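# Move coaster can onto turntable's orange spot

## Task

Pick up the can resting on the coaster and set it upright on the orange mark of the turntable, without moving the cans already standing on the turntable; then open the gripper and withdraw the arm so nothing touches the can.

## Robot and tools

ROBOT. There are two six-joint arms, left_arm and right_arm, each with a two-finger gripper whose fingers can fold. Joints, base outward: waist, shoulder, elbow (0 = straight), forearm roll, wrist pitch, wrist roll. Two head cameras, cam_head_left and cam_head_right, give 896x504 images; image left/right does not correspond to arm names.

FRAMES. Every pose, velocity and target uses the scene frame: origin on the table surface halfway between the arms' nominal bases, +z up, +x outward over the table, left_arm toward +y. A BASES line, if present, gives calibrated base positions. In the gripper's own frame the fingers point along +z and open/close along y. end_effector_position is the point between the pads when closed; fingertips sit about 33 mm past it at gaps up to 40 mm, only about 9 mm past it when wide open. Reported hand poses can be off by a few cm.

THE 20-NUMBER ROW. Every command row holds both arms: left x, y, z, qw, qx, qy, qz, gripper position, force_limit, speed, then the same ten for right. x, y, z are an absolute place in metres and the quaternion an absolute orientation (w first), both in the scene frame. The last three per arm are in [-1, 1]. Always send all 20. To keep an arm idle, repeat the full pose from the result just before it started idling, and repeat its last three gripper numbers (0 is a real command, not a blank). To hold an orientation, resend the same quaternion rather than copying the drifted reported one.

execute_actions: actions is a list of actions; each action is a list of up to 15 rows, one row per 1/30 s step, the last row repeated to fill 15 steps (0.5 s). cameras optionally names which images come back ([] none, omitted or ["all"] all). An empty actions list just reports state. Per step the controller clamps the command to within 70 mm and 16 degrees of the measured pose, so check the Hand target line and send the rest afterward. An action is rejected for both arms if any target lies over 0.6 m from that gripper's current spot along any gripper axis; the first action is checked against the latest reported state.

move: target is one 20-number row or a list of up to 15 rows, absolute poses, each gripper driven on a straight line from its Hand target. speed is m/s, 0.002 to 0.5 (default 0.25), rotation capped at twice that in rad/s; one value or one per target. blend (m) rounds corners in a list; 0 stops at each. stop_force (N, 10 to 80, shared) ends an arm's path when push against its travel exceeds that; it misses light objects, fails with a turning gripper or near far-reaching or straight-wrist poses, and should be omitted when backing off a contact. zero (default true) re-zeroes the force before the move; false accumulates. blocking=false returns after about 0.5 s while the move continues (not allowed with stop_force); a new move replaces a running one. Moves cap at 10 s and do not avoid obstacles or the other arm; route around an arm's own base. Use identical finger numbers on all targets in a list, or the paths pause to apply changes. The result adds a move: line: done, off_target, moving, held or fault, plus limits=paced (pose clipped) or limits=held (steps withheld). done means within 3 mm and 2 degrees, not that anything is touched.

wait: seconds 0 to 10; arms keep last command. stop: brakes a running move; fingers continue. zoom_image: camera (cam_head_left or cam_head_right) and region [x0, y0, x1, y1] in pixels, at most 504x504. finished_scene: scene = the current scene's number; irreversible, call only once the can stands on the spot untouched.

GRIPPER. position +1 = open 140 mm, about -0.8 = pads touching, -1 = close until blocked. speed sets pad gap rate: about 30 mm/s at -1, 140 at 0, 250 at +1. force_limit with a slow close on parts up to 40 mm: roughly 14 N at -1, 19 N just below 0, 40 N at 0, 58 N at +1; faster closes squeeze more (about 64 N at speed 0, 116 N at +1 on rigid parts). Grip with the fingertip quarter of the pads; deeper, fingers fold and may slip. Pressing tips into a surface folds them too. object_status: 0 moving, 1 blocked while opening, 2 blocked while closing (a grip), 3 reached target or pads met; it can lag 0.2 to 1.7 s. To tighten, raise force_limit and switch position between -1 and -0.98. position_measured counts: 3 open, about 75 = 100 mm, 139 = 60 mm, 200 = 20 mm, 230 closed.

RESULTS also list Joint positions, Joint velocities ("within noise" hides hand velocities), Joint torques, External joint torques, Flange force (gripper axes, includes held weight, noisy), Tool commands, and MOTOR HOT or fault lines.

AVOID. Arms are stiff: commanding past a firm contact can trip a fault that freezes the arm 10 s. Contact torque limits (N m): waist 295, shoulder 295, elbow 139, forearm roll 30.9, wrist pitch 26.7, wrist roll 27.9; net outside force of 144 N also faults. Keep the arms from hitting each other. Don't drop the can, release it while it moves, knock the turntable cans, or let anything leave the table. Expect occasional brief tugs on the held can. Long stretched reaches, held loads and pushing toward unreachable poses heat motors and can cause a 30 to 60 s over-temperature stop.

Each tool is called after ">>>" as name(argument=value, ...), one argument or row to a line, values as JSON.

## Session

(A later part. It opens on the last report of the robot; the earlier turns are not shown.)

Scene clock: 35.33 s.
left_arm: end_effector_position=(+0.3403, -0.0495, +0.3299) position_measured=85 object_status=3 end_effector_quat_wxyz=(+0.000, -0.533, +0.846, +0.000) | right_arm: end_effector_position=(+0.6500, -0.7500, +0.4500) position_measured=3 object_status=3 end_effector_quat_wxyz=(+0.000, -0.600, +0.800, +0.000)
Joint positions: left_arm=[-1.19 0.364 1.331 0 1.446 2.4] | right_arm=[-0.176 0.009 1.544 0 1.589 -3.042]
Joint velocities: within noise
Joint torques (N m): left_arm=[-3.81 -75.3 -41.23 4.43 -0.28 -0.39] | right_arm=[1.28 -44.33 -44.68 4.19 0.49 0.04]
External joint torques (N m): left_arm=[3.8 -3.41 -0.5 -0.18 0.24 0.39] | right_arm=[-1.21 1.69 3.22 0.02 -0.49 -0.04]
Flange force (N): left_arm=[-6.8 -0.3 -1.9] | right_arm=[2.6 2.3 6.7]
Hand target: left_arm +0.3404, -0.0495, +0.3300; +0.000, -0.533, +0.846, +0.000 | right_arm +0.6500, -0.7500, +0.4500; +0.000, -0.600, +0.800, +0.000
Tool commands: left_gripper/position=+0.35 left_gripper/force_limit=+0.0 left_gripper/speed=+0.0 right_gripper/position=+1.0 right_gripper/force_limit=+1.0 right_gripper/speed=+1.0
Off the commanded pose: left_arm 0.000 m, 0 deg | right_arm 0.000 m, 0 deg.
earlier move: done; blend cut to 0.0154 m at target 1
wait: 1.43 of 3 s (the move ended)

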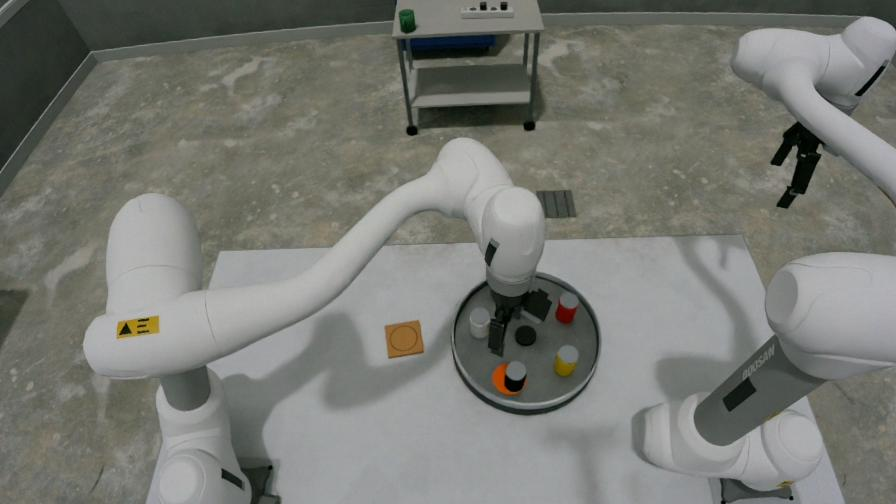

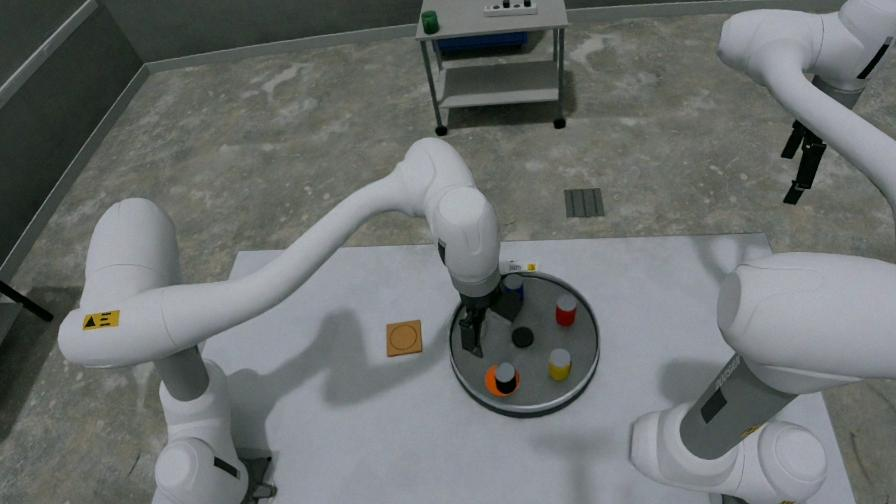

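>>> move(
  target=[
    [0.42,0.3,0.4,0,-0.533,0.846,0,0.35,0,0,0.65,-0.75,0.45,0,-0.6,0.8,0,1,1,1],
  ],
  speed=0.35,
  cameras=["cam_head_left","cam_head_right"],
)

>>> zoom_image(
  camera="cam_head_left",
  region=[440, 250, 610, 420],
)

>>> zoom_image(
  camera="cam_head_right",
  region=[440, 250, 610, 420],
)

>>> wait(
  seconds=2.8,
)

>>> zoom_image(
  camera="cam_head_left",
  region=[440, 250, 610, 420],
)

>>> zoom_image(
  camera="cam_head_right",
  region=[440, 250, 610, 420],
)

Scene clock: 37.23 s.
left_arm: end_effector_position=(+0.4200, +0.3000, +0.4000) position_measured=85 object_status=3 end_effector_quat_wxyz=(+0.000, -0.533, +0.846, +0.000) | right_arm: end_effector_position=(+0.6500, -0.7500, +0.4500) position_measured=3 object_status=3 end_effector_quat_wxyz=(+0.000, -0.600, +0.800, +0.000)
Joint positions: left_arm=[-0.793 -0.035 1.677 0 1.5 2.797] | right_arm=[-0.176 0.009 1.544 0 1.589 -3.042]
Joint velocities: within noise
Joint torques (N m): left_arm=[-6.82 -36.03 -42 4.45 -0.25 -0.43] | right_arm=[1.04 -44.39 -44.75 4.16 0.47 0.07]
External joint torques (N m): left_arm=[6.85 -2.04 0.16 -0.2 0.22 0.43] | right_arm=[-1.1 2.71 3.54 0.02 -0.48 -0.07]
Flange force (N): left_arm=[-13.8 -1.2 -0.4] | right_arm=[2.3 1.2 7.2]
Hand target: left_arm +0.4200, +0.3000, +0.4000; +0.000, -0.533, +0.846, +0.000 | right_arm +0.6500, -0.7500, +0.4500; +0.000, -0.600, +0.800, +0.000
Off the commanded pose: left_arm 0.000 m, 0 deg | right_arm 0.000 m, 0 deg.
move: done

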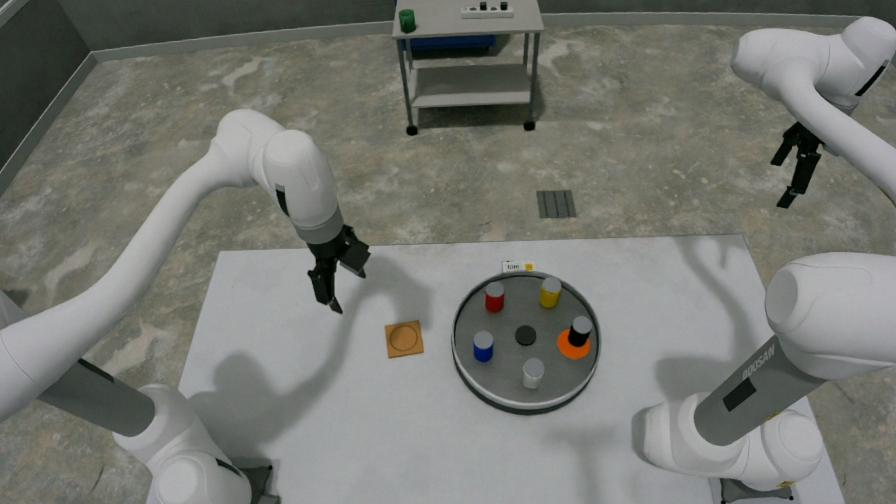

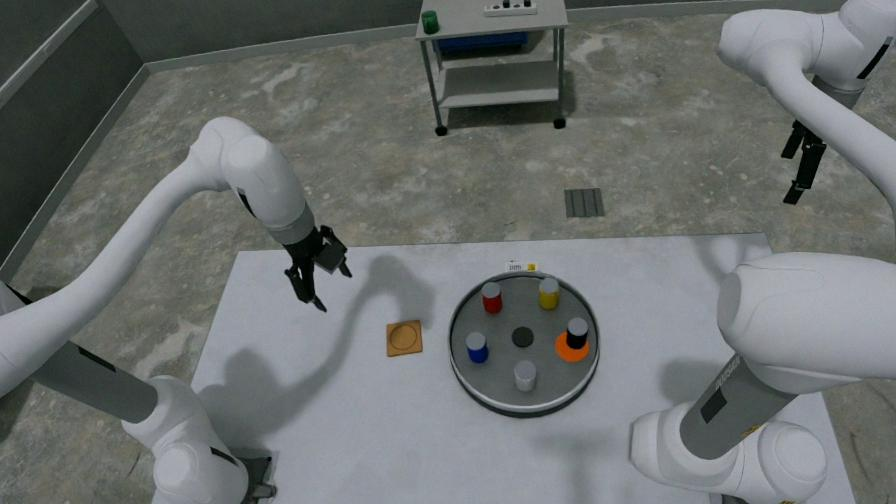

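Scaled by 2.965.

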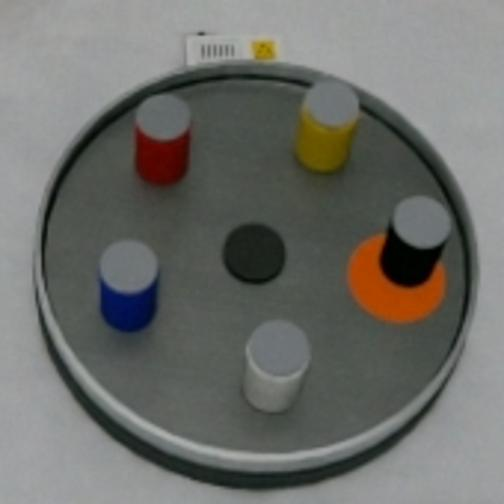

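Scaled by 2.965.

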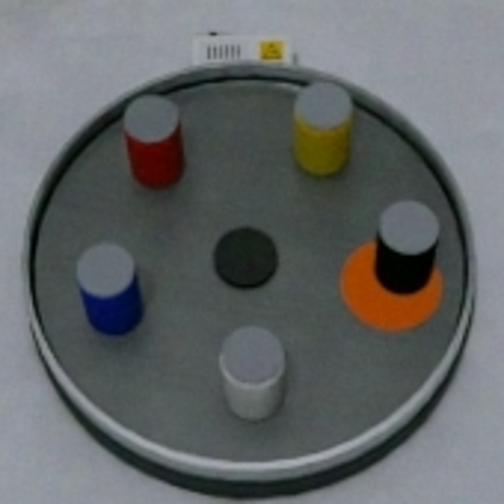

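Scene clock: 40.03 s.
left_arm: end_effector_position=(+0.4200, +0.3000, +0.4000) position_measured=85 object_status=3 end_effector_quat_wxyz=(+0.000, -0.533, +0.846, +0.000) | right_arm: end_effector_position=(+0.6500, -0.7500, +0.4500) position_measured=3 object_status=3 end_effector_quat_wxyz=(+0.000, -0.600, +0.800, +0.000)
Joint positions: left_arm=[-0.793 -0.035 1.677 0 1.5 2.797] | right_arm=[-0.176 0.009 1.544 0 1.589 -3.042]
Joint velocities: within noise
Joint torques (N m): left_arm=[-3.68 -36.31 -41.9 4.42 -0.2 -0.39] | right_arm=[1.29 -44.44 -44.63 4.16 0.5 0.11]
External joint torques (N m): left_arm=[3.7 -1.85 0.15 -0.17 0.18 0.39] | right_arm=[-1.3 2.23 3.26 0.04 -0.51 -0.11]
Flange force (N): left_arm=[-8.1 0.5 -0.3] | right_arm=[2.7 1.5 6.8]
Hand target: left_arm +0.4200, +0.3000, +0.4000; +0.000, -0.533, +0.846, +0.000 | right_arm +0.6500, -0.7500, +0.4500; +0.000, -0.600, +0.800, +0.000
Tool commands: left_gripper/position=+0.35 left_gripper/force_limit=+0.0 left_gripper/speed=+0.0 right_gripper/position=+1.0 right_gripper/force_limit=+1.0 right_gripper/speed=+1.0
Off the commanded pose: left_arm 0.000 m, 0 deg | right_arm 0.000 m, 0 deg.
wait: 2.80 s; at rest by 0.17 s

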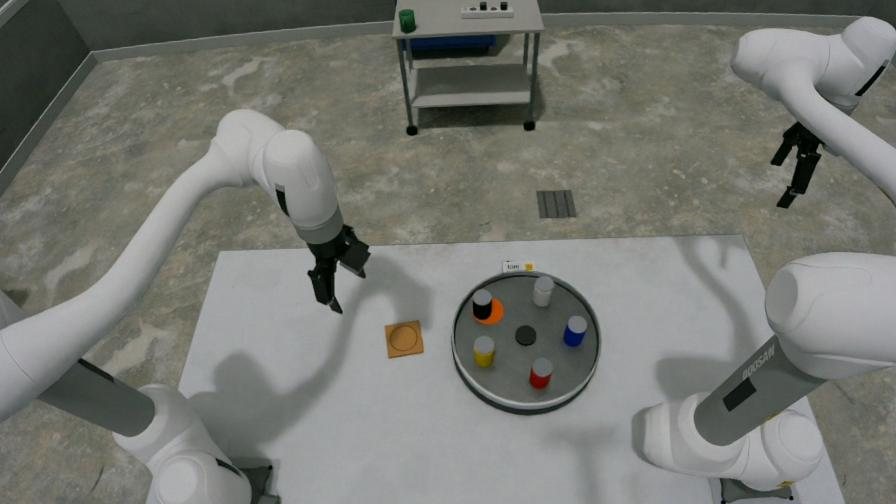

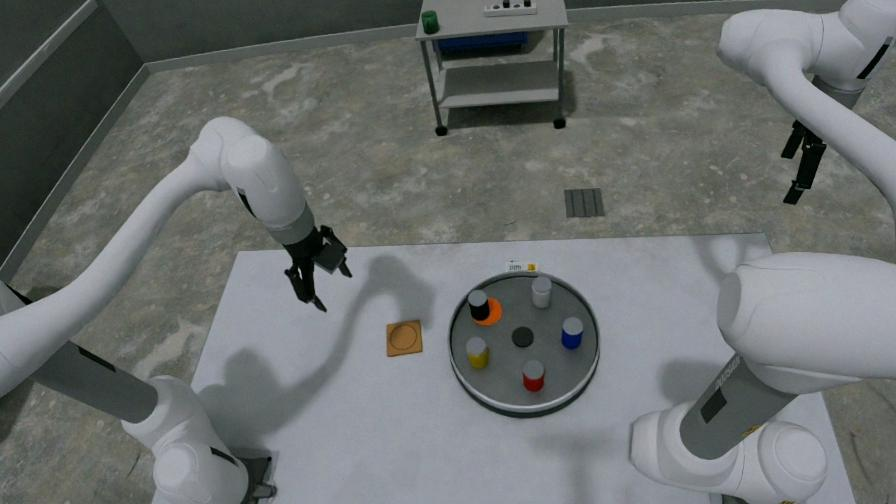

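Scaled by 2.965.

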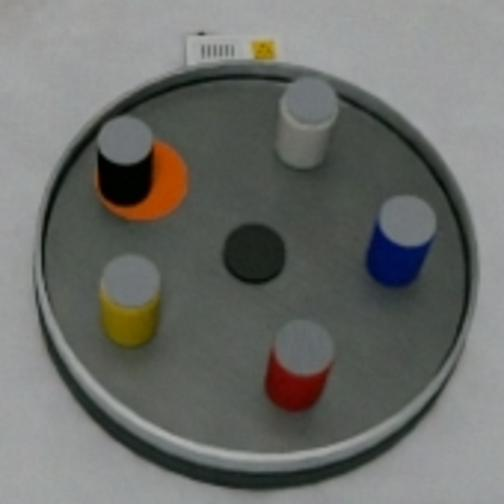

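Scaled by 2.965.

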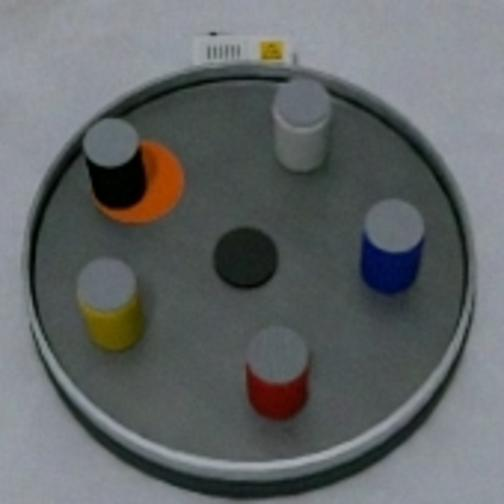

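>>> move(
  target=[
    [0.582,-0.189,0.28,0,-0.533,0.846,0,0.35,0,0,0.65,-0.75,0.45,0,-0.6,0.8,0,1,1,1],
  ],
  speed=0.25,
  cameras=[],
)

Scene clock: 43.40 s.
left_arm: end_effector_position=(+0.5820, -0.1890, +0.2801) position_measured=85 object_status=3 end_effector_quat_wxyz=(+0.000, -0.533, +0.846, +0.000) | right_arm: end_effector_position=(+0.6500, -0.7500, +0.4500) position_measured=3 object_status=3 end_effector_quat_wxyz=(+0.000, -0.600, +0.800, +0.000)
Joint positions: left_arm=[-1.019 0.832 0.663 0 1.647 2.571] | right_arm=[-0.176 0.009 1.544 0 1.589 -3.042]
Joint velocities: within noise
Joint torques (N m): left_arm=[-3.75 -114.19 -41.9 4.45 -0.21 -0.41] | right_arm=[1.29 -44.11 -44.77 4.17 0.48 0.06]
External joint torques (N m): left_arm=[3.79 -4.81 -0.22 -0.16 0.18 0.41] | right_arm=[-1.37 2.35 3.52 0.02 -0.49 -0.06]
Flange force (N): left_arm=[-9.2 7.3 0.1] | right_arm=[2.8 1.7 7.2]
Hand target: left_arm +0.5820, -0.1890, +0.2800; +0.000, -0.533, +0.846, +0.000 | right_arm +0.6500, -0.7500, +0.4500; +0.000, -0.600, +0.800, +0.000
Off the commanded pose: left_arm 0.000 m, 0 deg | right_arm 0.000 m, 0 deg.
move: done
No camera images: "cameras" was empty.

>>> wait(
  seconds=0.75,
  cameras=[],
)

>>> move(
  target=[
    [0.5962,-0.1548,0.27,0,-0.533,0.846,0,0.35,0,0,0.65,-0.75,0.45,0,-0.6,0.8,0,1,1,1],
    [0.601,-0.118,0.23,0,-0.533,0.846,0,0.35,0,0,0.65,-0.75,0.45,0,-0.6,0.8,0,1,1,1],
    [0.5962,-0.0812,0.185,0,-0.533,0.846,0,0.35,0,0,0.65,-0.75,0.45,0,-0.6,0.8,0,1,1,1],
    [0.582,-0.047,0.158,0,-0.533,0.846,0,0.35,0,0,0.65,-0.75,0.45,0,-0.6,0.8,0,1,1,1],
    [0.5594,-0.0176,0.149,0,-0.533,0.846,0,0.35,0,0,0.65,-0.75,0.45,0,-0.6,0.8,0,1,1,1],
    [0.53,0.005,0.148,0,-0.533,0.846,0,0.35,0,0,0.65,-0.75,0.45,0,-0.6,0.8,0,1,1,1],
    [0.4958,0.0192,0.148,0,-0.533,0.846,0,0.35,0,0,0.65,-0.75,0.45,0,-0.6,0.8,0,1,1,1],
    [0.459,0.024,0.148,0,-0.533,0.846,0,0.35,0,0,0.65,-0.75,0.45,0,-0.6,0.8,0,1,1,1],
  ],
  speed=[0.1375,0.199,0.2124,0.166,0.137,0.1326,0.1326,0.1326],
  blend=0.016,
  blocking=false,
  cameras=[],
)

>>> wait(
  seconds=1.2,
  cameras=[],
)

>>> move(
  target=[
    [0.4958,0.0192,0.1475,0,-0.533,0.846,0,-1,0,-0.6,0.65,-0.75,0.45,0,-0.6,0.8,0,1,1,1],
    [0.459,0.024,0.1475,0,-0.533,0.846,0,-1,0,-0.6,0.65,-0.75,0.45,0,-0.6,0.8,0,1,1,1],
    [0.4222,0.0192,0.149,0,-0.533,0.846,0,-1,0,-0.6,0.65,-0.75,0.45,0,-0.6,0.8,0,1,1,1],
    [0.388,0.005,0.18,0,-0.533,0.846,0,-1,0,-0.6,0.65,-0.75,0.45,0,-0.6,0.8,0,1,1,1],
    [0.3586,-0.0176,0.25,0,-0.533,0.846,0,-1,0,-0.6,0.65,-0.75,0.45,0,-0.6,0.8,0,1,1,1],
    [0.336,-0.047,0.31,0,-0.533,0.846,0,-1,0,-0.6,0.65,-0.75,0.45,0,-0.6,0.8,0,1,1,1],
  ],
  speed=[0.1326,0.1326,0.1326,0.176,0.28,0.28],
  blend=0.016,
  blocking=false,
  cameras=[],
)

>>> wait(
  seconds=3,
)

>>> zoom_image(
  camera="cam_head_left",
  region=[440, 250, 610, 420],
)

Scene clock: 44.87 s.
left_arm: end_effector_position=(+0.5820, -0.1890, +0.2800) position_measured=85 object_status=3 end_effector_quat_wxyz=(+0.000, -0.533, +0.846, +0.000) | right_arm: end_effector_position=(+0.6500, -0.7500, +0.4500) position_measured=3 object_status=3 end_effector_quat_wxyz=(+0.000, -0.600, +0.800, +0.000)
Joint positions: left_arm=[-1.019 0.832 0.663 0 1.647 2.571] | right_arm=[-0.176 0.009 1.544 0 1.589 -3.042]
Joint velocities: within noise
Joint torques (N m): left_arm=[-3.97 -114.29 -41.87 4.4 -0.26 -0.39] | right_arm=[1.04 -44.45 -44.51 4.17 0.47 0.05]
External joint torques (N m): left_arm=[3.88 -3.92 0.12 -0.16 0.23 0.39] | right_arm=[-1.04 2.13 3.12 0.04 -0.47 -0.05]
Flange force (N): left_arm=[-8.8 6.6 0.6] | right_arm=[2.2 1.5 6.5]
Hand target: left_arm +0.5820, -0.1890, +0.2800; +0.000, -0.533, +0.846, +0.000 | right_arm +0.6500, -0.7500, +0.4500; +0.000, -0.600, +0.800, +0.000
Tool commands: left_gripper/position=+0.35 left_gripper/force_limit=+0.0 left_gripper/speed=+0.0 right_gripper/position=+1.0 right_gripper/force_limit=+1.0 right_gripper/speed=+1.0
Off the commanded pose: left_arm 0.000 m, 0 deg | right_arm 0.000 m, 0 deg.
wait: 0.77 s; at rest from the start
No camera images: "cameras" was empty.

Scene clock: 45.37 s.
left_arm: end_effector_position=(+0.5982, -0.1380, +0.2517) position_measured=85 object_status=3 end_effector_quat_wxyz=(+0.000, -0.533, +0.846, +0.001) end_effector_velocity=(+0.016, +0.131, -0.142) end_effector_angular_velocity=(+0.005, +0.005, +0.001) | right_arm: end_effector_position=(+0.6500, -0.7500, +0.4500) position_measured=3 object_status=3 end_effector_quat_wxyz=(+0.000, -0.600, +0.800, +0.000)
Joint positions: left_arm=[-0.978 0.756 0.85 0 1.538 2.612] | right_arm=[-0.176 0.009 1.544 0 1.589 -3.042]
Joint velocities: left_arm=[0.089 -0.191 0.591 -0.001 -0.392 0.088] | right_arm=[within noise]
Joint torques (N m): left_arm=[-0.44 -107.26 -41.9 4.43 -0.3 -0.81] | right_arm=[1.13 -44.32 -44.58 4.18 0.51 0.04]
External joint torques (N m): left_arm=[1.26 -4.74 0.67 -0.21 0.3 0.81] | right_arm=[-1.15 2.05 3.22 0.01 -0.51 -0.04]
Flange force (N): left_arm=[-7.6 9.7 0.3] | right_arm=[2.4 1.7 6.7]
Hand target: left_arm +0.5993, -0.1295, +0.2426; +0.000, -0.533, +0.846, +0.001 | right_arm +0.6500, -0.7500, +0.4500; +0.000, -0.600, +0.800, +0.000
Tool commands: left_gripper/position=+0.35 left_gripper/force_limit=+0.0 left_gripper/speed=+0.0 right_gripper/position=+1.0 right_gripper/force_limit=+1.0 right_gripper/speed=+1.0
Off the commanded pose: left_arm 0.237 m, 0 deg | right_arm 0.000 m, 0 deg.
move: running; path passed 1 of 8 targets
No camera images: "cameras" was empty.

Scene clock: 46.57 s.
left_arm: end_effector_position=(+0.5361, +0.0000, +0.1482) position_measured=85 object_status=3 end_effector_quat_wxyz=(+0.000, -0.533, +0.846, +0.000) end_effector_velocity=(-0.110, +0.073, -0.002) end_effector_angular_velocity=(+0.000, +0.000, +0.000) | right_arm: end_effector_position=(+0.6500, -0.7500, +0.4500) position_measured=3 object_status=3 end_effector_quat_wxyz=(+0.000, -0.600, +0.800, +0.000)
Joint positions: left_arm=[-0.947 0.534 1.413 0 1.195 2.643] | right_arm=[-0.176 0.009 1.544 0 1.589 -3.042]
Joint velocities: left_arm=[-0.055 -0.19 0.31 0 -0.12 -0.054] | right_arm=[within noise]
Joint torques (N m): left_arm=[-1.87 -86.05 -39.01 4.17 -0.57 -0.37] | right_arm=[1.19 -44.32 -44.67 4.17 0.46 0.07]
External joint torques (N m): left_arm=[0.73 -5.48 -0.18 -0.22 0.53 0.37] | right_arm=[-1.13 1.71 3.21 0.04 -0.46 -0.07]
Flange force (N): left_arm=[-4.4 6.0 -4.3] | right_arm=[2.5 2.2 6.6]
Hand target: left_arm +0.5305, +0.0036, +0.1480; +0.000, -0.533, +0.846, +0.000 | right_arm +0.6500, -0.7500, +0.4500; +0.000, -0.600, +0.800, +0.000
Tool commands: left_gripper/position=+0.35 left_gripper/force_limit=+0.0 left_gripper/speed=+0.0 right_gripper/position=+1.0 right_gripper/force_limit=+1.0 right_gripper/speed=+1.0
Off the commanded pose: left_arm 0.081 m, 0 deg | right_arm 0.000 m, 0 deg.
earlier move: running; path passed 5 of 8 targets
wait: 1.20 s; no rest
No camera images: "cameras" was empty.

Scene clock: 47.07 s.
left_arm: end_effector_position=(+0.4741, +0.0220, +0.1475) position_measured=136 object_status=0 end_effector_quat_wxyz=(+0.000, -0.533, +0.846, +0.000) end_effector_velocity=(-0.128, +0.014, +0.001) end_effector_angular_velocity=(-0.002, -0.002, +0.001) | right_arm: end_effector_position=(+0.6500, -0.7500, +0.4500) position_measured=3 object_status=3 end_effector_quat_wxyz=(+0.000, -0.600, +0.800, +0.000)
Joint positions: left_arm=[-0.994 0.453 1.542 0 1.147 2.595] | right_arm=[-0.176 0.009 1.544 0 1.589 -3.042]
Joint velocities: left_arm=[-0.127 -0.129 0.196 0 -0.07 -0.128] | right_arm=[within noise]
Joint torques (N m): left_arm=[-6.87 -79.27 -36.94 3.97 0.3 -0.32] | right_arm=[1.12 -44.18 -44.6 4.21 0.46 0.07]
External joint torques (N m): left_arm=[6.79 -4 -1.23 -0.09 -0.33 0.32] | right_arm=[-1.04 1.7 3.18 0.01 -0.46 -0.07]
Flange force (N): left_arm=[-9.4 -1.8 -3.3] | right_arm=[2.4 2.2 6.6]
Hand target: left_arm +0.4680, +0.0227, +0.1475; +0.000, -0.533, +0.846, +0.000 | right_arm +0.6500, -0.7500, +0.4500; +0.000, -0.600, +0.800, +0.000
Tool commands: left_gripper/position=-1.0 left_gripper/force_limit=+0.0 left_gripper/speed=-0.6 right_gripper/position=+1.0 right_gripper/force_limit=+1.0 right_gripper/speed=+1.0
Off the commanded pose: left_arm 0.224 m, 0 deg | right_arm 0.000 m, 0 deg.
earlier move: replaced; path passed 5 of 8 targets
move: running; path passed 1 of 6 targets; blend cut to 0.0156 m at target 1
No camera images: "cameras" was empty.

Scene clock: 48.50 s.
left_arm: end_effector_position=(+0.3359, -0.0470, +0.3099) position_measured=155 object_status=2 end_effector_quat_wxyz=(+0.000, -0.533, +0.846, +0.000) | right_arm: end_effector_position=(+0.6500, -0.7500, +0.4500) position_measured=3 object_status=3 end_effector_quat_wxyz=(+0.000, -0.600, +0.800, +0.000)
Joint positions: left_arm=[-1.194 0.362 1.37 0 1.409 2.396] | right_arm=[-0.176 0.009 1.544 0 1.589 -3.042]
Joint velocities: within noise
Joint torques (N m): left_arm=[-3.67 -76.5 -40.64 4.39 -0.25 -0.39] | right_arm=[1.31 -44.22 -44.68 4.2 0.47 0.08]
External joint torques (N m): left_arm=[3.64 -1.75 -0.98 -0.16 0.2 0.39] | right_arm=[-1.26 1.87 3.29 0.02 -0.47 -0.08]
Flange force (N): left_arm=[-4.2 -3.2 -2.2] | right_arm=[2.7 2.1 6.8]
Hand target: left_arm +0.3360, -0.0470, +0.3100; +0.000, -0.533, +0.846, +0.000 | right_arm +0.6500, -0.7500, +0.4500; +0.000, -0.600, +0.800, +0.000
Tool commands: left_gripper/position=-1.0 left_gripper/force_limit=+0.0 left_gripper/speed=-0.6 right_gripper/position=+1.0 right_gripper/force_limit=+1.0 right_gripper/speed=+1.0
Off the commanded pose: left_arm 0.000 m, 0 deg | right_arm 0.000 m, 0 deg.
earlier move: done; blend cut to 0.0156 m at target 1
wait: 1.43 of 3 s (the move ended)

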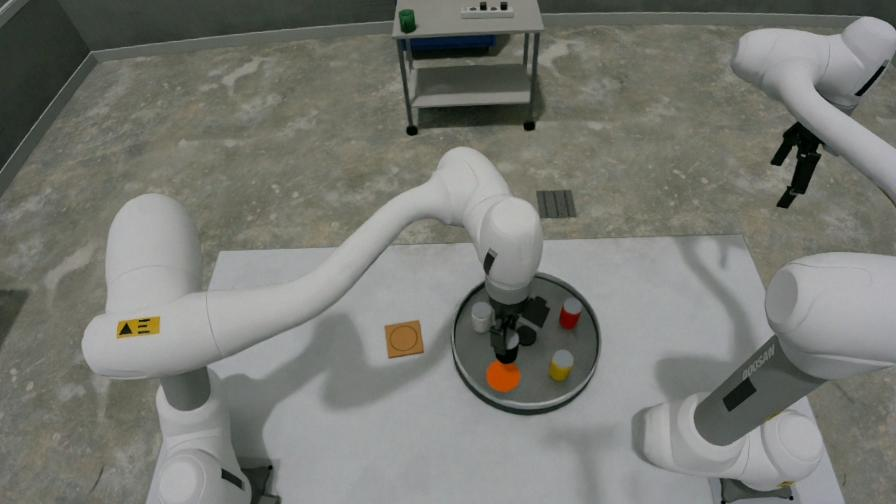

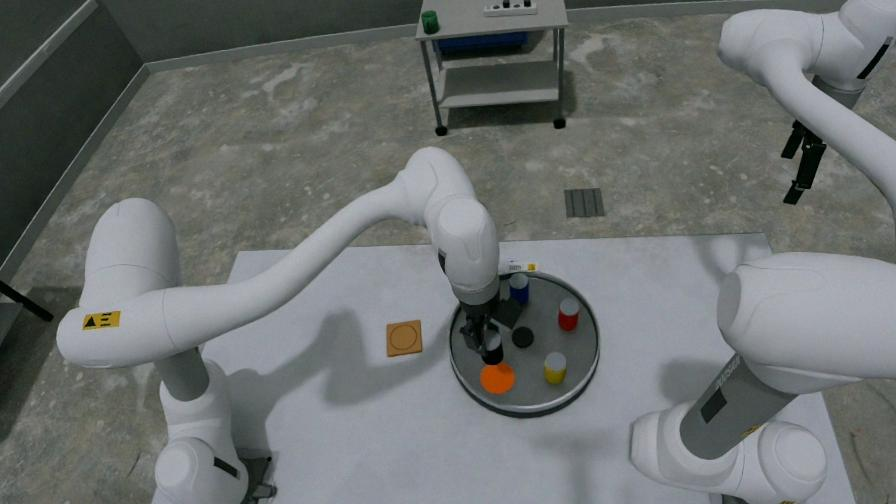

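Scaled by 2.965.

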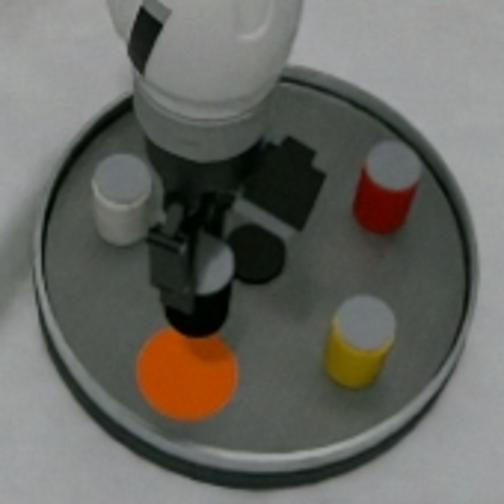

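>>> move(
  target=[
    [0.5707,-0.1825,0.28,0,-0.533,0.846,0,-1,0,-0.6,0.65,-0.75,0.45,0,-0.6,0.8,0,1,1,1],
  ],
  speed=0.18,
  cameras=[],
)

>>> zoom_image(
  camera="cam_head_left",
  region=[440, 250, 610, 420],
)

Scene clock: 51.07 s.
left_arm: end_effector_position=(+0.5707, -0.1825, +0.2801) position_measured=155 object_status=2 end_effector_quat_wxyz=(+0.000, -0.533, +0.846, +0.000) | right_arm: end_effector_position=(+0.6500, -0.7500, +0.4500) position_measured=3 object_status=3 end_effector_quat_wxyz=(+0.000, -0.600, +0.800, +0.000)
Joint positions: left_arm=[-1.025 0.802 0.716 0 1.623 2.564] | right_arm=[-0.176 0.009 1.544 0 1.589 -3.042]
Joint velocities: within noise
Joint torques (N m): left_arm=[-3.65 -114.87 -43.64 4.44 -0.22 -0.39] | right_arm=[1.1 -44.21 -44.63 4.19 0.48 0.06]
External joint torques (N m): left_arm=[3.57 -1.47 1.67 -0.17 0.18 0.39] | right_arm=[-1 1.15 3.05 0.04 -0.48 -0.06]
Flange force (N): left_arm=[-8.8 7.0 3.2] | right_arm=[2.4 2.9 6.4]
Hand target: left_arm +0.5707, -0.1825, +0.2800; +0.000, -0.533, +0.846, +0.000 | right_arm +0.6500, -0.7500, +0.4500; +0.000, -0.600, +0.800, +0.000
Off the commanded pose: left_arm 0.000 m, 0 deg | right_arm 0.000 m, 0 deg.
move: done
No camera images: "cameras" was empty.

Scaled by 2.965.

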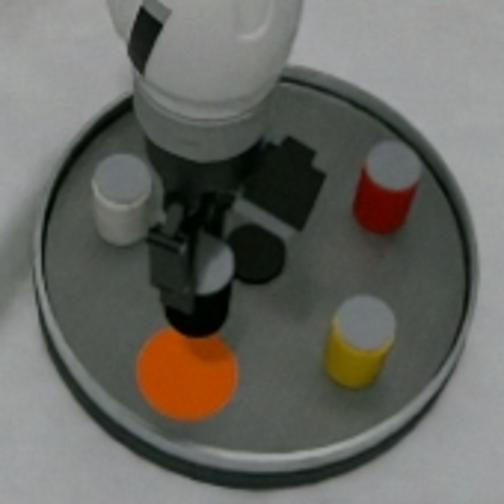

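>>> wait(
  seconds=6.6,
  cameras=[],
)

>>> move(
  target=[
    [0.5836,-0.1514,0.27,0,-0.533,0.846,0,-1,0,-0.6,0.65,-0.75,0.45,0,-0.6,0.8,0,1,1,1],
    [0.588,-0.118,0.23,0,-0.533,0.846,0,-1,0,-0.6,0.65,-0.75,0.45,0,-0.6,0.8,0,1,1,1],
    [0.5836,-0.0846,0.185,0,-0.533,0.846,0,-1,0,-0.6,0.65,-0.75,0.45,0,-0.6,0.8,0,1,1,1],
    [0.5707,-0.0535,0.158,0,-0.533,0.846,0,-1,0,-0.6,0.65,-0.75,0.45,0,-0.6,0.8,0,1,1,1],
    [0.5502,-0.0268,0.149,0,-0.533,0.846,0,-1,0,-0.6,0.65,-0.75,0.45,0,-0.6,0.8,0,1,1,1],
    [0.5235,-0.0063,0.148,0,-0.533,0.846,0,-1,0,-0.6,0.65,-0.75,0.45,0,-0.6,0.8,0,1,1,1],
    [0.4924,0.0066,0.148,0,-0.533,0.846,0,-1,0,-0.6,0.65,-0.75,0.45,0,-0.6,0.8,0,1,1,1],
    [0.459,0.011,0.148,0,-0.533,0.846,0,-1,0,-0.6,0.65,-0.75,0.45,0,-0.6,0.8,0,1,1,1],
  ],
  speed=[0.125,0.181,0.193,0.151,0.1243,0.1206,0.1206,0.1206],
  blend=0.016,
  blocking=false,
  cameras=[],
)

>>> wait(
  seconds=1.2,
  cameras=[],
)

>>> move(
  target=[
    [0.4924,0.0066,0.148,0,-0.533,0.846,0,0.35,0,0,0.65,-0.75,0.45,0,-0.6,0.8,0,1,1,1],
    [0.459,0.011,0.149,0,-0.533,0.846,0,0.35,0,0,0.65,-0.75,0.45,0,-0.6,0.8,0,1,1,1],
    [0.4256,0.0066,0.165,0,-0.533,0.846,0,0.35,0,0,0.65,-0.75,0.45,0,-0.6,0.8,0,1,1,1],
    [0.3945,-0.0063,0.21,0,-0.533,0.846,0,0.35,0,0,0.65,-0.75,0.45,0,-0.6,0.8,0,1,1,1],
    [0.3678,-0.0268,0.29,0,-0.533,0.846,0,0.35,0,0,0.65,-0.75,0.45,0,-0.6,0.8,0,1,1,1],
    [0.3473,-0.0535,0.33,0,-0.533,0.846,0,0.35,0,0,0.65,-0.75,0.45,0,-0.6,0.8,0,1,1,1],
  ],
  speed=[0.1206,0.1206,0.127,0.193,0.27,0.27],
  blend=0.016,
  blocking=false,
  cameras=[],
)

>>> wait(
  seconds=3,
)

>>> zoom_image(
  camera="cam_head_left",
  region=[440, 250, 610, 420],
)

>>> zoom_image(
  camera="cam_head_right",
  region=[440, 250, 610, 420],
)

>>> move(
  target=[
    [0.42,0.3,0.4,0,-0.533,0.846,0,0.35,0,0,0.65,-0.75,0.45,0,-0.6,0.8,0,1,1,1],
  ],
  speed=0.35,
)

>>> zoom_image(
  camera="cam_head_left",
  region=[440, 250, 610, 420],
)

>>> zoom_image(
  camera="cam_head_right",
  region=[440, 250, 610, 420],
)

Scene clock: 58.77 s.
left_arm: end_effector_position=(+0.5707, -0.1825, +0.2800) position_measured=155 object_status=2 end_effector_quat_wxyz=(+0.000, -0.533, +0.846, +0.000) | right_arm: end_effector_position=(+0.6500, -0.7500, +0.4500) position_measured=3 object_status=3 end_effector_quat_wxyz=(+0.000, -0.600, +0.800, +0.000)
Joint positions: left_arm=[-1.025 0.802 0.716 0 1.623 2.564] | right_arm=[-0.176 0.009 1.544 0 1.589 -3.042]
Joint velocities: within noise
Joint torques (N m): left_arm=[-3.92 -114.11 -43.03 4.44 -0.25 -0.39] | right_arm=[1.03 -44.12 -44.59 4.23 0.48 0.08]
External joint torques (N m): left_arm=[3.92 -2.09 1.15 -0.18 0.21 0.39] | right_arm=[-1.11 2.48 3.39 -0.05 -0.49 -0.08]
Flange force (N): left_arm=[-8.6 6.0 2.2] | right_arm=[2.3 1.3 7.0]
Hand target: left_arm +0.5707, -0.1825, +0.2800; +0.000, -0.533, +0.846, +0.000 | right_arm +0.6500, -0.7500, +0.4500; +0.000, -0.600, +0.800, +0.000
Tool commands: left_gripper/position=-1.0 left_gripper/force_limit=+0.0 left_gripper/speed=-0.6 right_gripper/position=+1.0 right_gripper/force_limit=+1.0 right_gripper/speed=+1.0
Off the commanded pose: left_arm 0.000 m, 0 deg | right_arm 0.000 m, 0 deg.
wait: 6.60 s; at rest from the start
No camera images: "cameras" was empty.

Scene clock: 59.27 s.
left_arm: end_effector_position=(+0.5854, -0.1364, +0.2520) position_measured=155 object_status=2 end_effector_quat_wxyz=(+0.000, -0.533, +0.846, +0.001) end_effector_velocity=(+0.015, +0.114, -0.134) end_effector_angular_velocity=(+0.004, +0.003, +0.001) | right_arm: end_effector_position=(+0.6500, -0.7500, +0.4500) position_measured=3 object_status=3 end_effector_quat_wxyz=(+0.000, -0.600, +0.800, +0.000)
Joint positions: left_arm=[-0.988 0.737 0.883 0 1.524 2.602] | right_arm=[-0.176 0.009 1.544 0 1.589 -3.042]
Joint velocities: left_arm=[0.077 -0.159 0.517 0 -0.354 0.076] | right_arm=[within noise]
Joint torques (N m): left_arm=[-2.16 -109.13 -42.54 4.37 0.35 -0.58] | right_arm=[1.17 -44.58 -44.56 4.17 0.43 0.04]
External joint torques (N m): left_arm=[2.53 -1.32 1.31 -0.17 -0.36 0.58] | right_arm=[-1.13 2.04 3.13 0.03 -0.42 -0.04]
Flange force (N): left_arm=[-6.6 5.4 2.6] | right_arm=[2.4 1.6 6.4]
Hand target: left_arm +0.5863, -0.1294, +0.2438; +0.000, -0.533, +0.846, +0.001 | right_arm +0.6500, -0.7500, +0.4500; +0.000, -0.600, +0.800, +0.000
Tool commands: left_gripper/position=-1.0 left_gripper/force_limit=+0.0 left_gripper/speed=-0.6 right_gripper/position=+1.0 right_gripper/force_limit=+1.0 right_gripper/speed=+1.0
Off the commanded pose: left_arm 0.220 m, 0 deg | right_arm 0.000 m, 0 deg.
move: running; path passed 1 of 8 targets
No camera images: "cameras" was empty.

Scene clock: 60.47 s.
left_arm: end_effector_position=(+0.5326, -0.0133, +0.1483) position_measured=155 object_status=2 end_effector_quat_wxyz=(+0.000, -0.533, +0.846, +0.000) end_effector_velocity=(-0.098, +0.070, -0.004) end_effector_angular_velocity=(+0.000, +0.001, +0.000) | right_arm: end_effector_position=(+0.6500, -0.7500, +0.4500) position_measured=3 object_status=3 end_effector_quat_wxyz=(+0.000, -0.600, +0.800, +0.000)
Joint positions: left_arm=[-0.959 0.547 1.392 0 1.203 2.63] | right_arm=[-0.176 0.009 1.544 0 1.589 -3.042]
Joint velocities: left_arm=[-0.047 -0.174 0.289 -0.001 -0.115 -0.047] | right_arm=[within noise]
Joint torques (N m): left_arm=[-1.09 -90.32 -40.95 4.16 -0.86 -0.37] | right_arm=[1.27 -44.28 -44.54 4.19 0.49 0.06]
External joint torques (N m): left_arm=[0.32 -2.18 1.65 -0.19 0.81 0.37] | right_arm=[-1.23 1.86 3.13 0.02 -0.49 -0.06]
Flange force (N): left_arm=[-3.7 5.5 -1.0] | right_arm=[2.6 1.8 6.5]
Hand target: left_arm +0.5277, -0.0101, +0.1481; +0.000, -0.533, +0.846, +0.000 | right_arm +0.6500, -0.7500, +0.4500; +0.000, -0.600, +0.800, +0.000
Tool commands: left_gripper/position=-1.0 left_gripper/force_limit=+0.0 left_gripper/speed=-0.6 right_gripper/position=+1.0 right_gripper/force_limit=+1.0 right_gripper/speed=+1.0
Off the commanded pose: left_arm 0.077 m, 0 deg | right_arm 0.000 m, 0 deg.
earlier move: running; path passed 5 of 8 targets
wait: 1.20 s; no rest
No camera images: "cameras" was empty.

Scene clock: 60.97 s.
left_arm: end_effector_position=(+0.4768, +0.0087, +0.1484) position_measured=85 object_status=0 end_effector_quat_wxyz=(+0.000, -0.533, +0.846, +0.000) end_effector_velocity=(-0.120, +0.017, +0.004) end_effector_angular_velocity=(+0.000, +0.000, -0.001) | right_arm: end_effector_position=(+0.6500, -0.7500, +0.4500) position_measured=3 object_status=3 end_effector_quat_wxyz=(+0.000, -0.600, +0.800, +0.000)
Joint positions: left_arm=[-1.001 0.47 1.513 0 1.158 2.589] | right_arm=[-0.176 0.009 1.544 0 1.589 -3.042]
Joint velocities: left_arm=[-0.115 -0.125 0.187 0 -0.062 -0.115] | right_arm=[within noise]
Joint torques (N m): left_arm=[-6.93 -79.95 -38.88 4.08 -0.4 -0.53] | right_arm=[1.1 -44.28 -44.64 4.17 0.46 0.05]
External joint torques (N m): left_arm=[6.37 -4.77 0.13 -0.16 0.34 0.53] | right_arm=[-0.95 1.36 3.1 0.05 -0.46 -0.05]
Flange force (N): left_arm=[-10.9 1.6 -3.5] | right_arm=[2.2 2.7 6.4]
Hand target: left_arm +0.4715, +0.0094, +0.1486; +0.000, -0.533, +0.846, +0.000 | right_arm +0.6500, -0.7500, +0.4500; +0.000, -0.600, +0.800, +0.000
Tool commands: left_gripper/position=+0.35 left_gripper/force_limit=+0.0 left_gripper/speed=+0.0 right_gripper/position=+1.0 right_gripper/force_limit=+1.0 right_gripper/speed=+1.0
Off the commanded pose: left_arm 0.232 m, 0 deg | right_arm 0.000 m, 0 deg.
earlier move: replaced; path passed 5 of 8 targets
move: running; path passed 1 of 6 targets
No camera images: "cameras" was empty.

Scene clock: 62.47 s.
left_arm: end_effector_position=(+0.3472, -0.0535, +0.3299) position_measured=85 object_status=3 end_effector_quat_wxyz=(+0.000, -0.533, +0.846, +0.000) | right_arm: end_effector_position=(+0.6500, -0.7500, +0.4500) position_measured=3 object_status=3 end_effector_quat_wxyz=(+0.000, -0.600, +0.800, +0.000)
Joint positions: left_arm=[-1.183 0.375 1.316 0 1.451 2.406] | right_arm=[-0.176 0.009 1.544 0 1.589 -3.042]
Joint velocities: within noise
Joint torques (N m): left_arm=[-3.64 -76.52 -41.85 4.44 -0.33 -0.39] | right_arm=[1.29 -44.3 -44.58 4.17 0.46 0.07]
External joint torques (N m): left_arm=[3.63 -2.89 0.2 -0.21 0.29 0.39] | right_arm=[-1.28 2.2 3.27 0.03 -0.46 -0.07]
Flange force (N): left_arm=[-7.0 0.4 -0.8] | right_arm=[2.7 1.5 6.7]
Hand target: left_arm +0.3473, -0.0535, +0.3300; +0.000, -0.533, +0.846, +0.000 | right_arm +0.6500, -0.7500, +0.4500; +0.000, -0.600, +0.800, +0.000
Tool commands: left_gripper/position=+0.35 left_gripper/force_limit=+0.0 left_gripper/speed=+0.0 right_gripper/position=+1.0 right_gripper/force_limit=+1.0 right_gripper/speed=+1.0
Off the commanded pose: left_arm 0.000 m, 0 deg | right_arm 0.000 m, 0 deg.
earlier move: done
wait: 1.50 of 3 s (the move ended)

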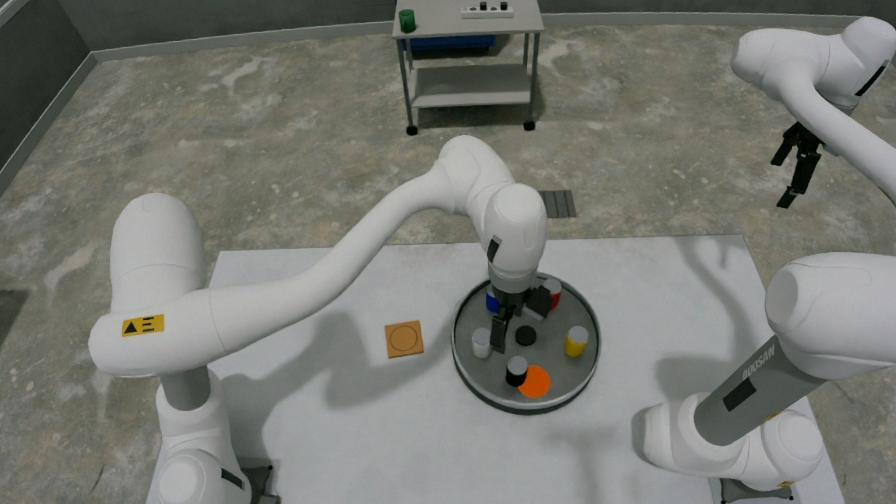

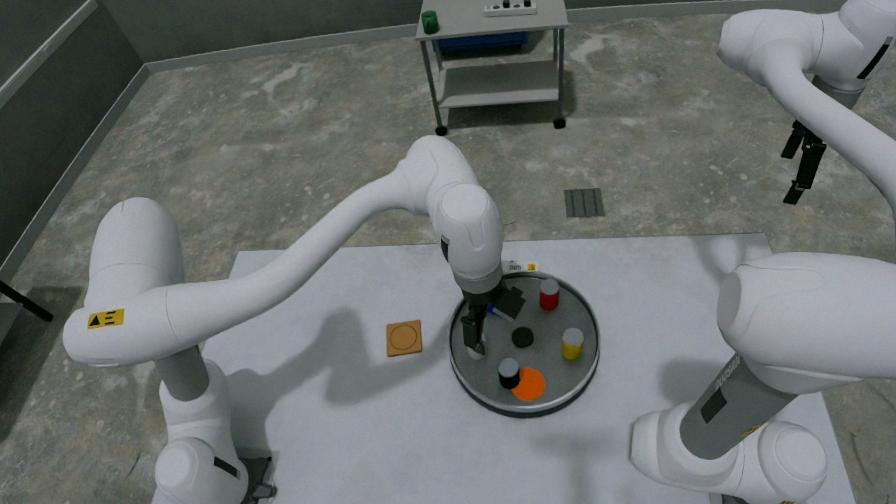

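Scaled by 2.965.

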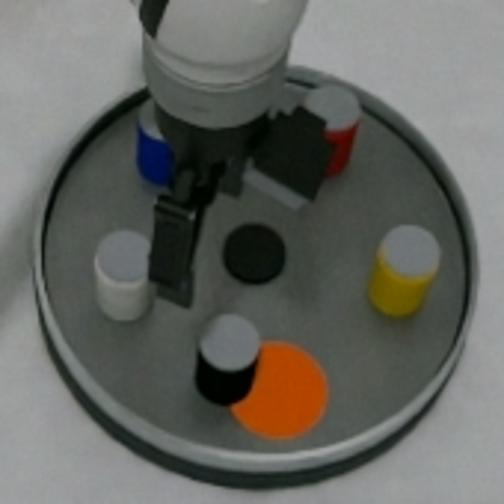

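Scaled by 2.965.

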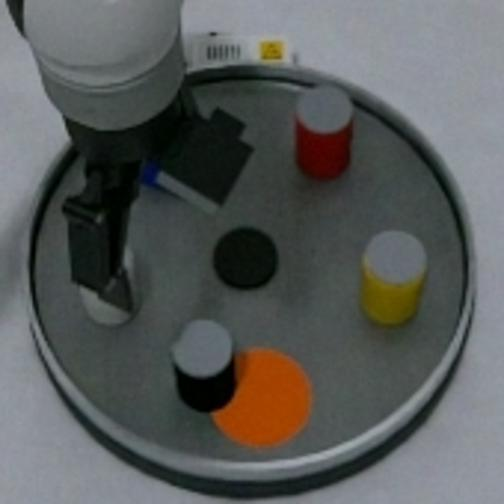

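Scene clock: 63.93 s.
left_arm: end_effector_position=(+0.4200, +0.3000, +0.4000) position_measured=85 object_status=3 end_effector_quat_wxyz=(+0.000, -0.533, +0.846, +0.000) | right_arm: end_effector_position=(+0.6500, -0.7500, +0.4500) position_measured=3 object_status=3 end_effector_quat_wxyz=(+0.000, -0.600, +0.800, +0.000)
Joint positions: left_arm=[-0.793 -0.035 1.677 0 1.5 2.797] | right_arm=[-0.176 0.009 1.544 0 1.589 -3.042]
Joint velocities: within noise
Joint torques (N m): left_arm=[-4.6 -36.14 -41.99 4.33 -0.22 -0.36] | right_arm=[1.24 -44.36 -44.65 4.15 0.47 0.04]
External joint torques (N m): left_arm=[4.61 -2.18 0.16 -0.09 0.2 0.36] | right_arm=[-1.24 2.34 3.37 0.04 -0.47 -0.04]
Flange force (N): left_arm=[-9.8 0.5 -0.3] | right_arm=[2.5 1.5 6.9]
Hand target: left_arm +0.4200, +0.3000, +0.4000; +0.000, -0.533, +0.846, +0.000 | right_arm +0.6500, -0.7500, +0.4500; +0.000, -0.600, +0.800, +0.000
Off the commanded pose: left_arm 0.000 m, 0 deg | right_arm 0.000 m, 0 deg.
move: done

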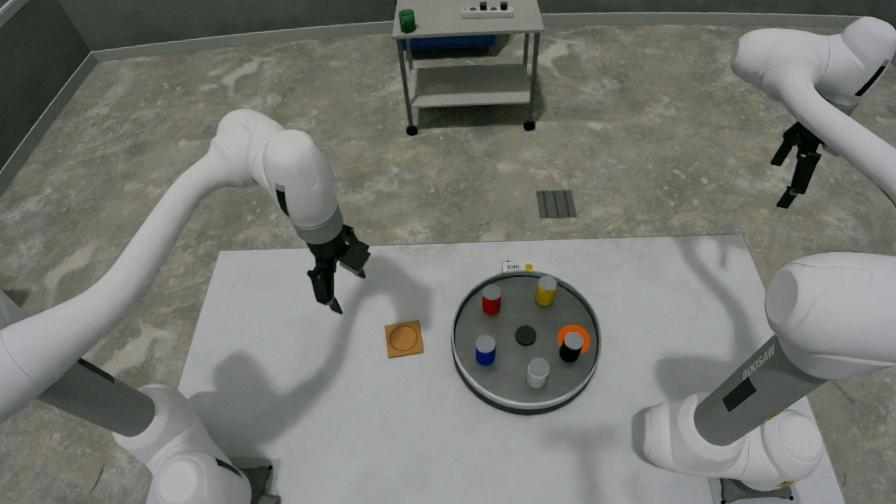

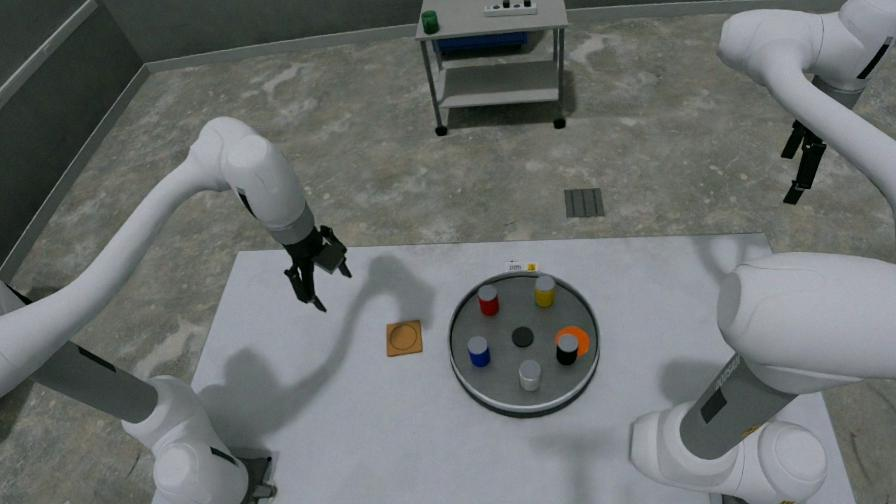

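Scaled by 2.965.

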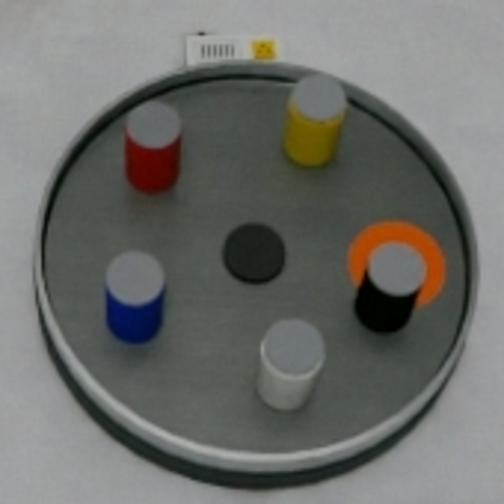

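Scaled by 2.965.

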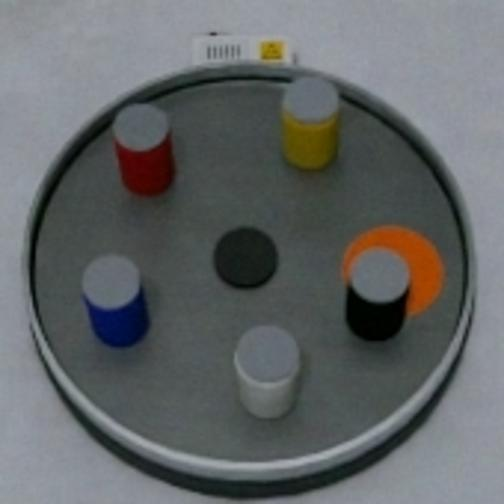

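>>> move(
  target=[
    [0.5707,-0.1825,0.28,0,-0.533,0.846,0,0.35,0,0,0.65,-0.75,0.45,0,-0.6,0.8,0,1,1,1],
  ],
  speed=0.25,
  cameras=[],
)

Scene clock: 67.10 s.
left_arm: end_effector_position=(+0.5707, -0.1825, +0.2801) position_measured=85 object_status=3 end_effector_quat_wxyz=(+0.000, -0.533, +0.846, +0.000) | right_arm: end_effector_position=(+0.6500, -0.7500, +0.4500) position_measured=3 object_status=3 end_effector_quat_wxyz=(+0.000, -0.600, +0.800, +0.000)
Joint positions: left_arm=[-1.025 0.802 0.716 0 1.623 2.564] | right_arm=[-0.176 0.009 1.544 0 1.589 -3.042]
Joint velocities: within noise
Joint torques (N m): left_arm=[-3.75 -112.23 -42.29 4.47 -0.26 -0.43] | right_arm=[1.12 -44.38 -44.58 4.17 0.5 0.06]
External joint torques (N m): left_arm=[3.97 -4.21 0.33 -0.2 0.23 0.43] | right_arm=[-1.1 1.92 3.15 0.04 -0.5 -0.06]
Flange force (N): left_arm=[-9.5 7.3 0.8] | right_arm=[2.4 1.8 6.6]
Hand target: left_arm +0.5707, -0.1825, +0.2800; +0.000, -0.533, +0.846, +0.000 | right_arm +0.6500, -0.7500, +0.4500; +0.000, -0.600, +0.800, +0.000
Off the commanded pose: left_arm 0.000 m, 0 deg | right_arm 0.000 m, 0 deg.
move: done
No camera images: "cameras" was empty.


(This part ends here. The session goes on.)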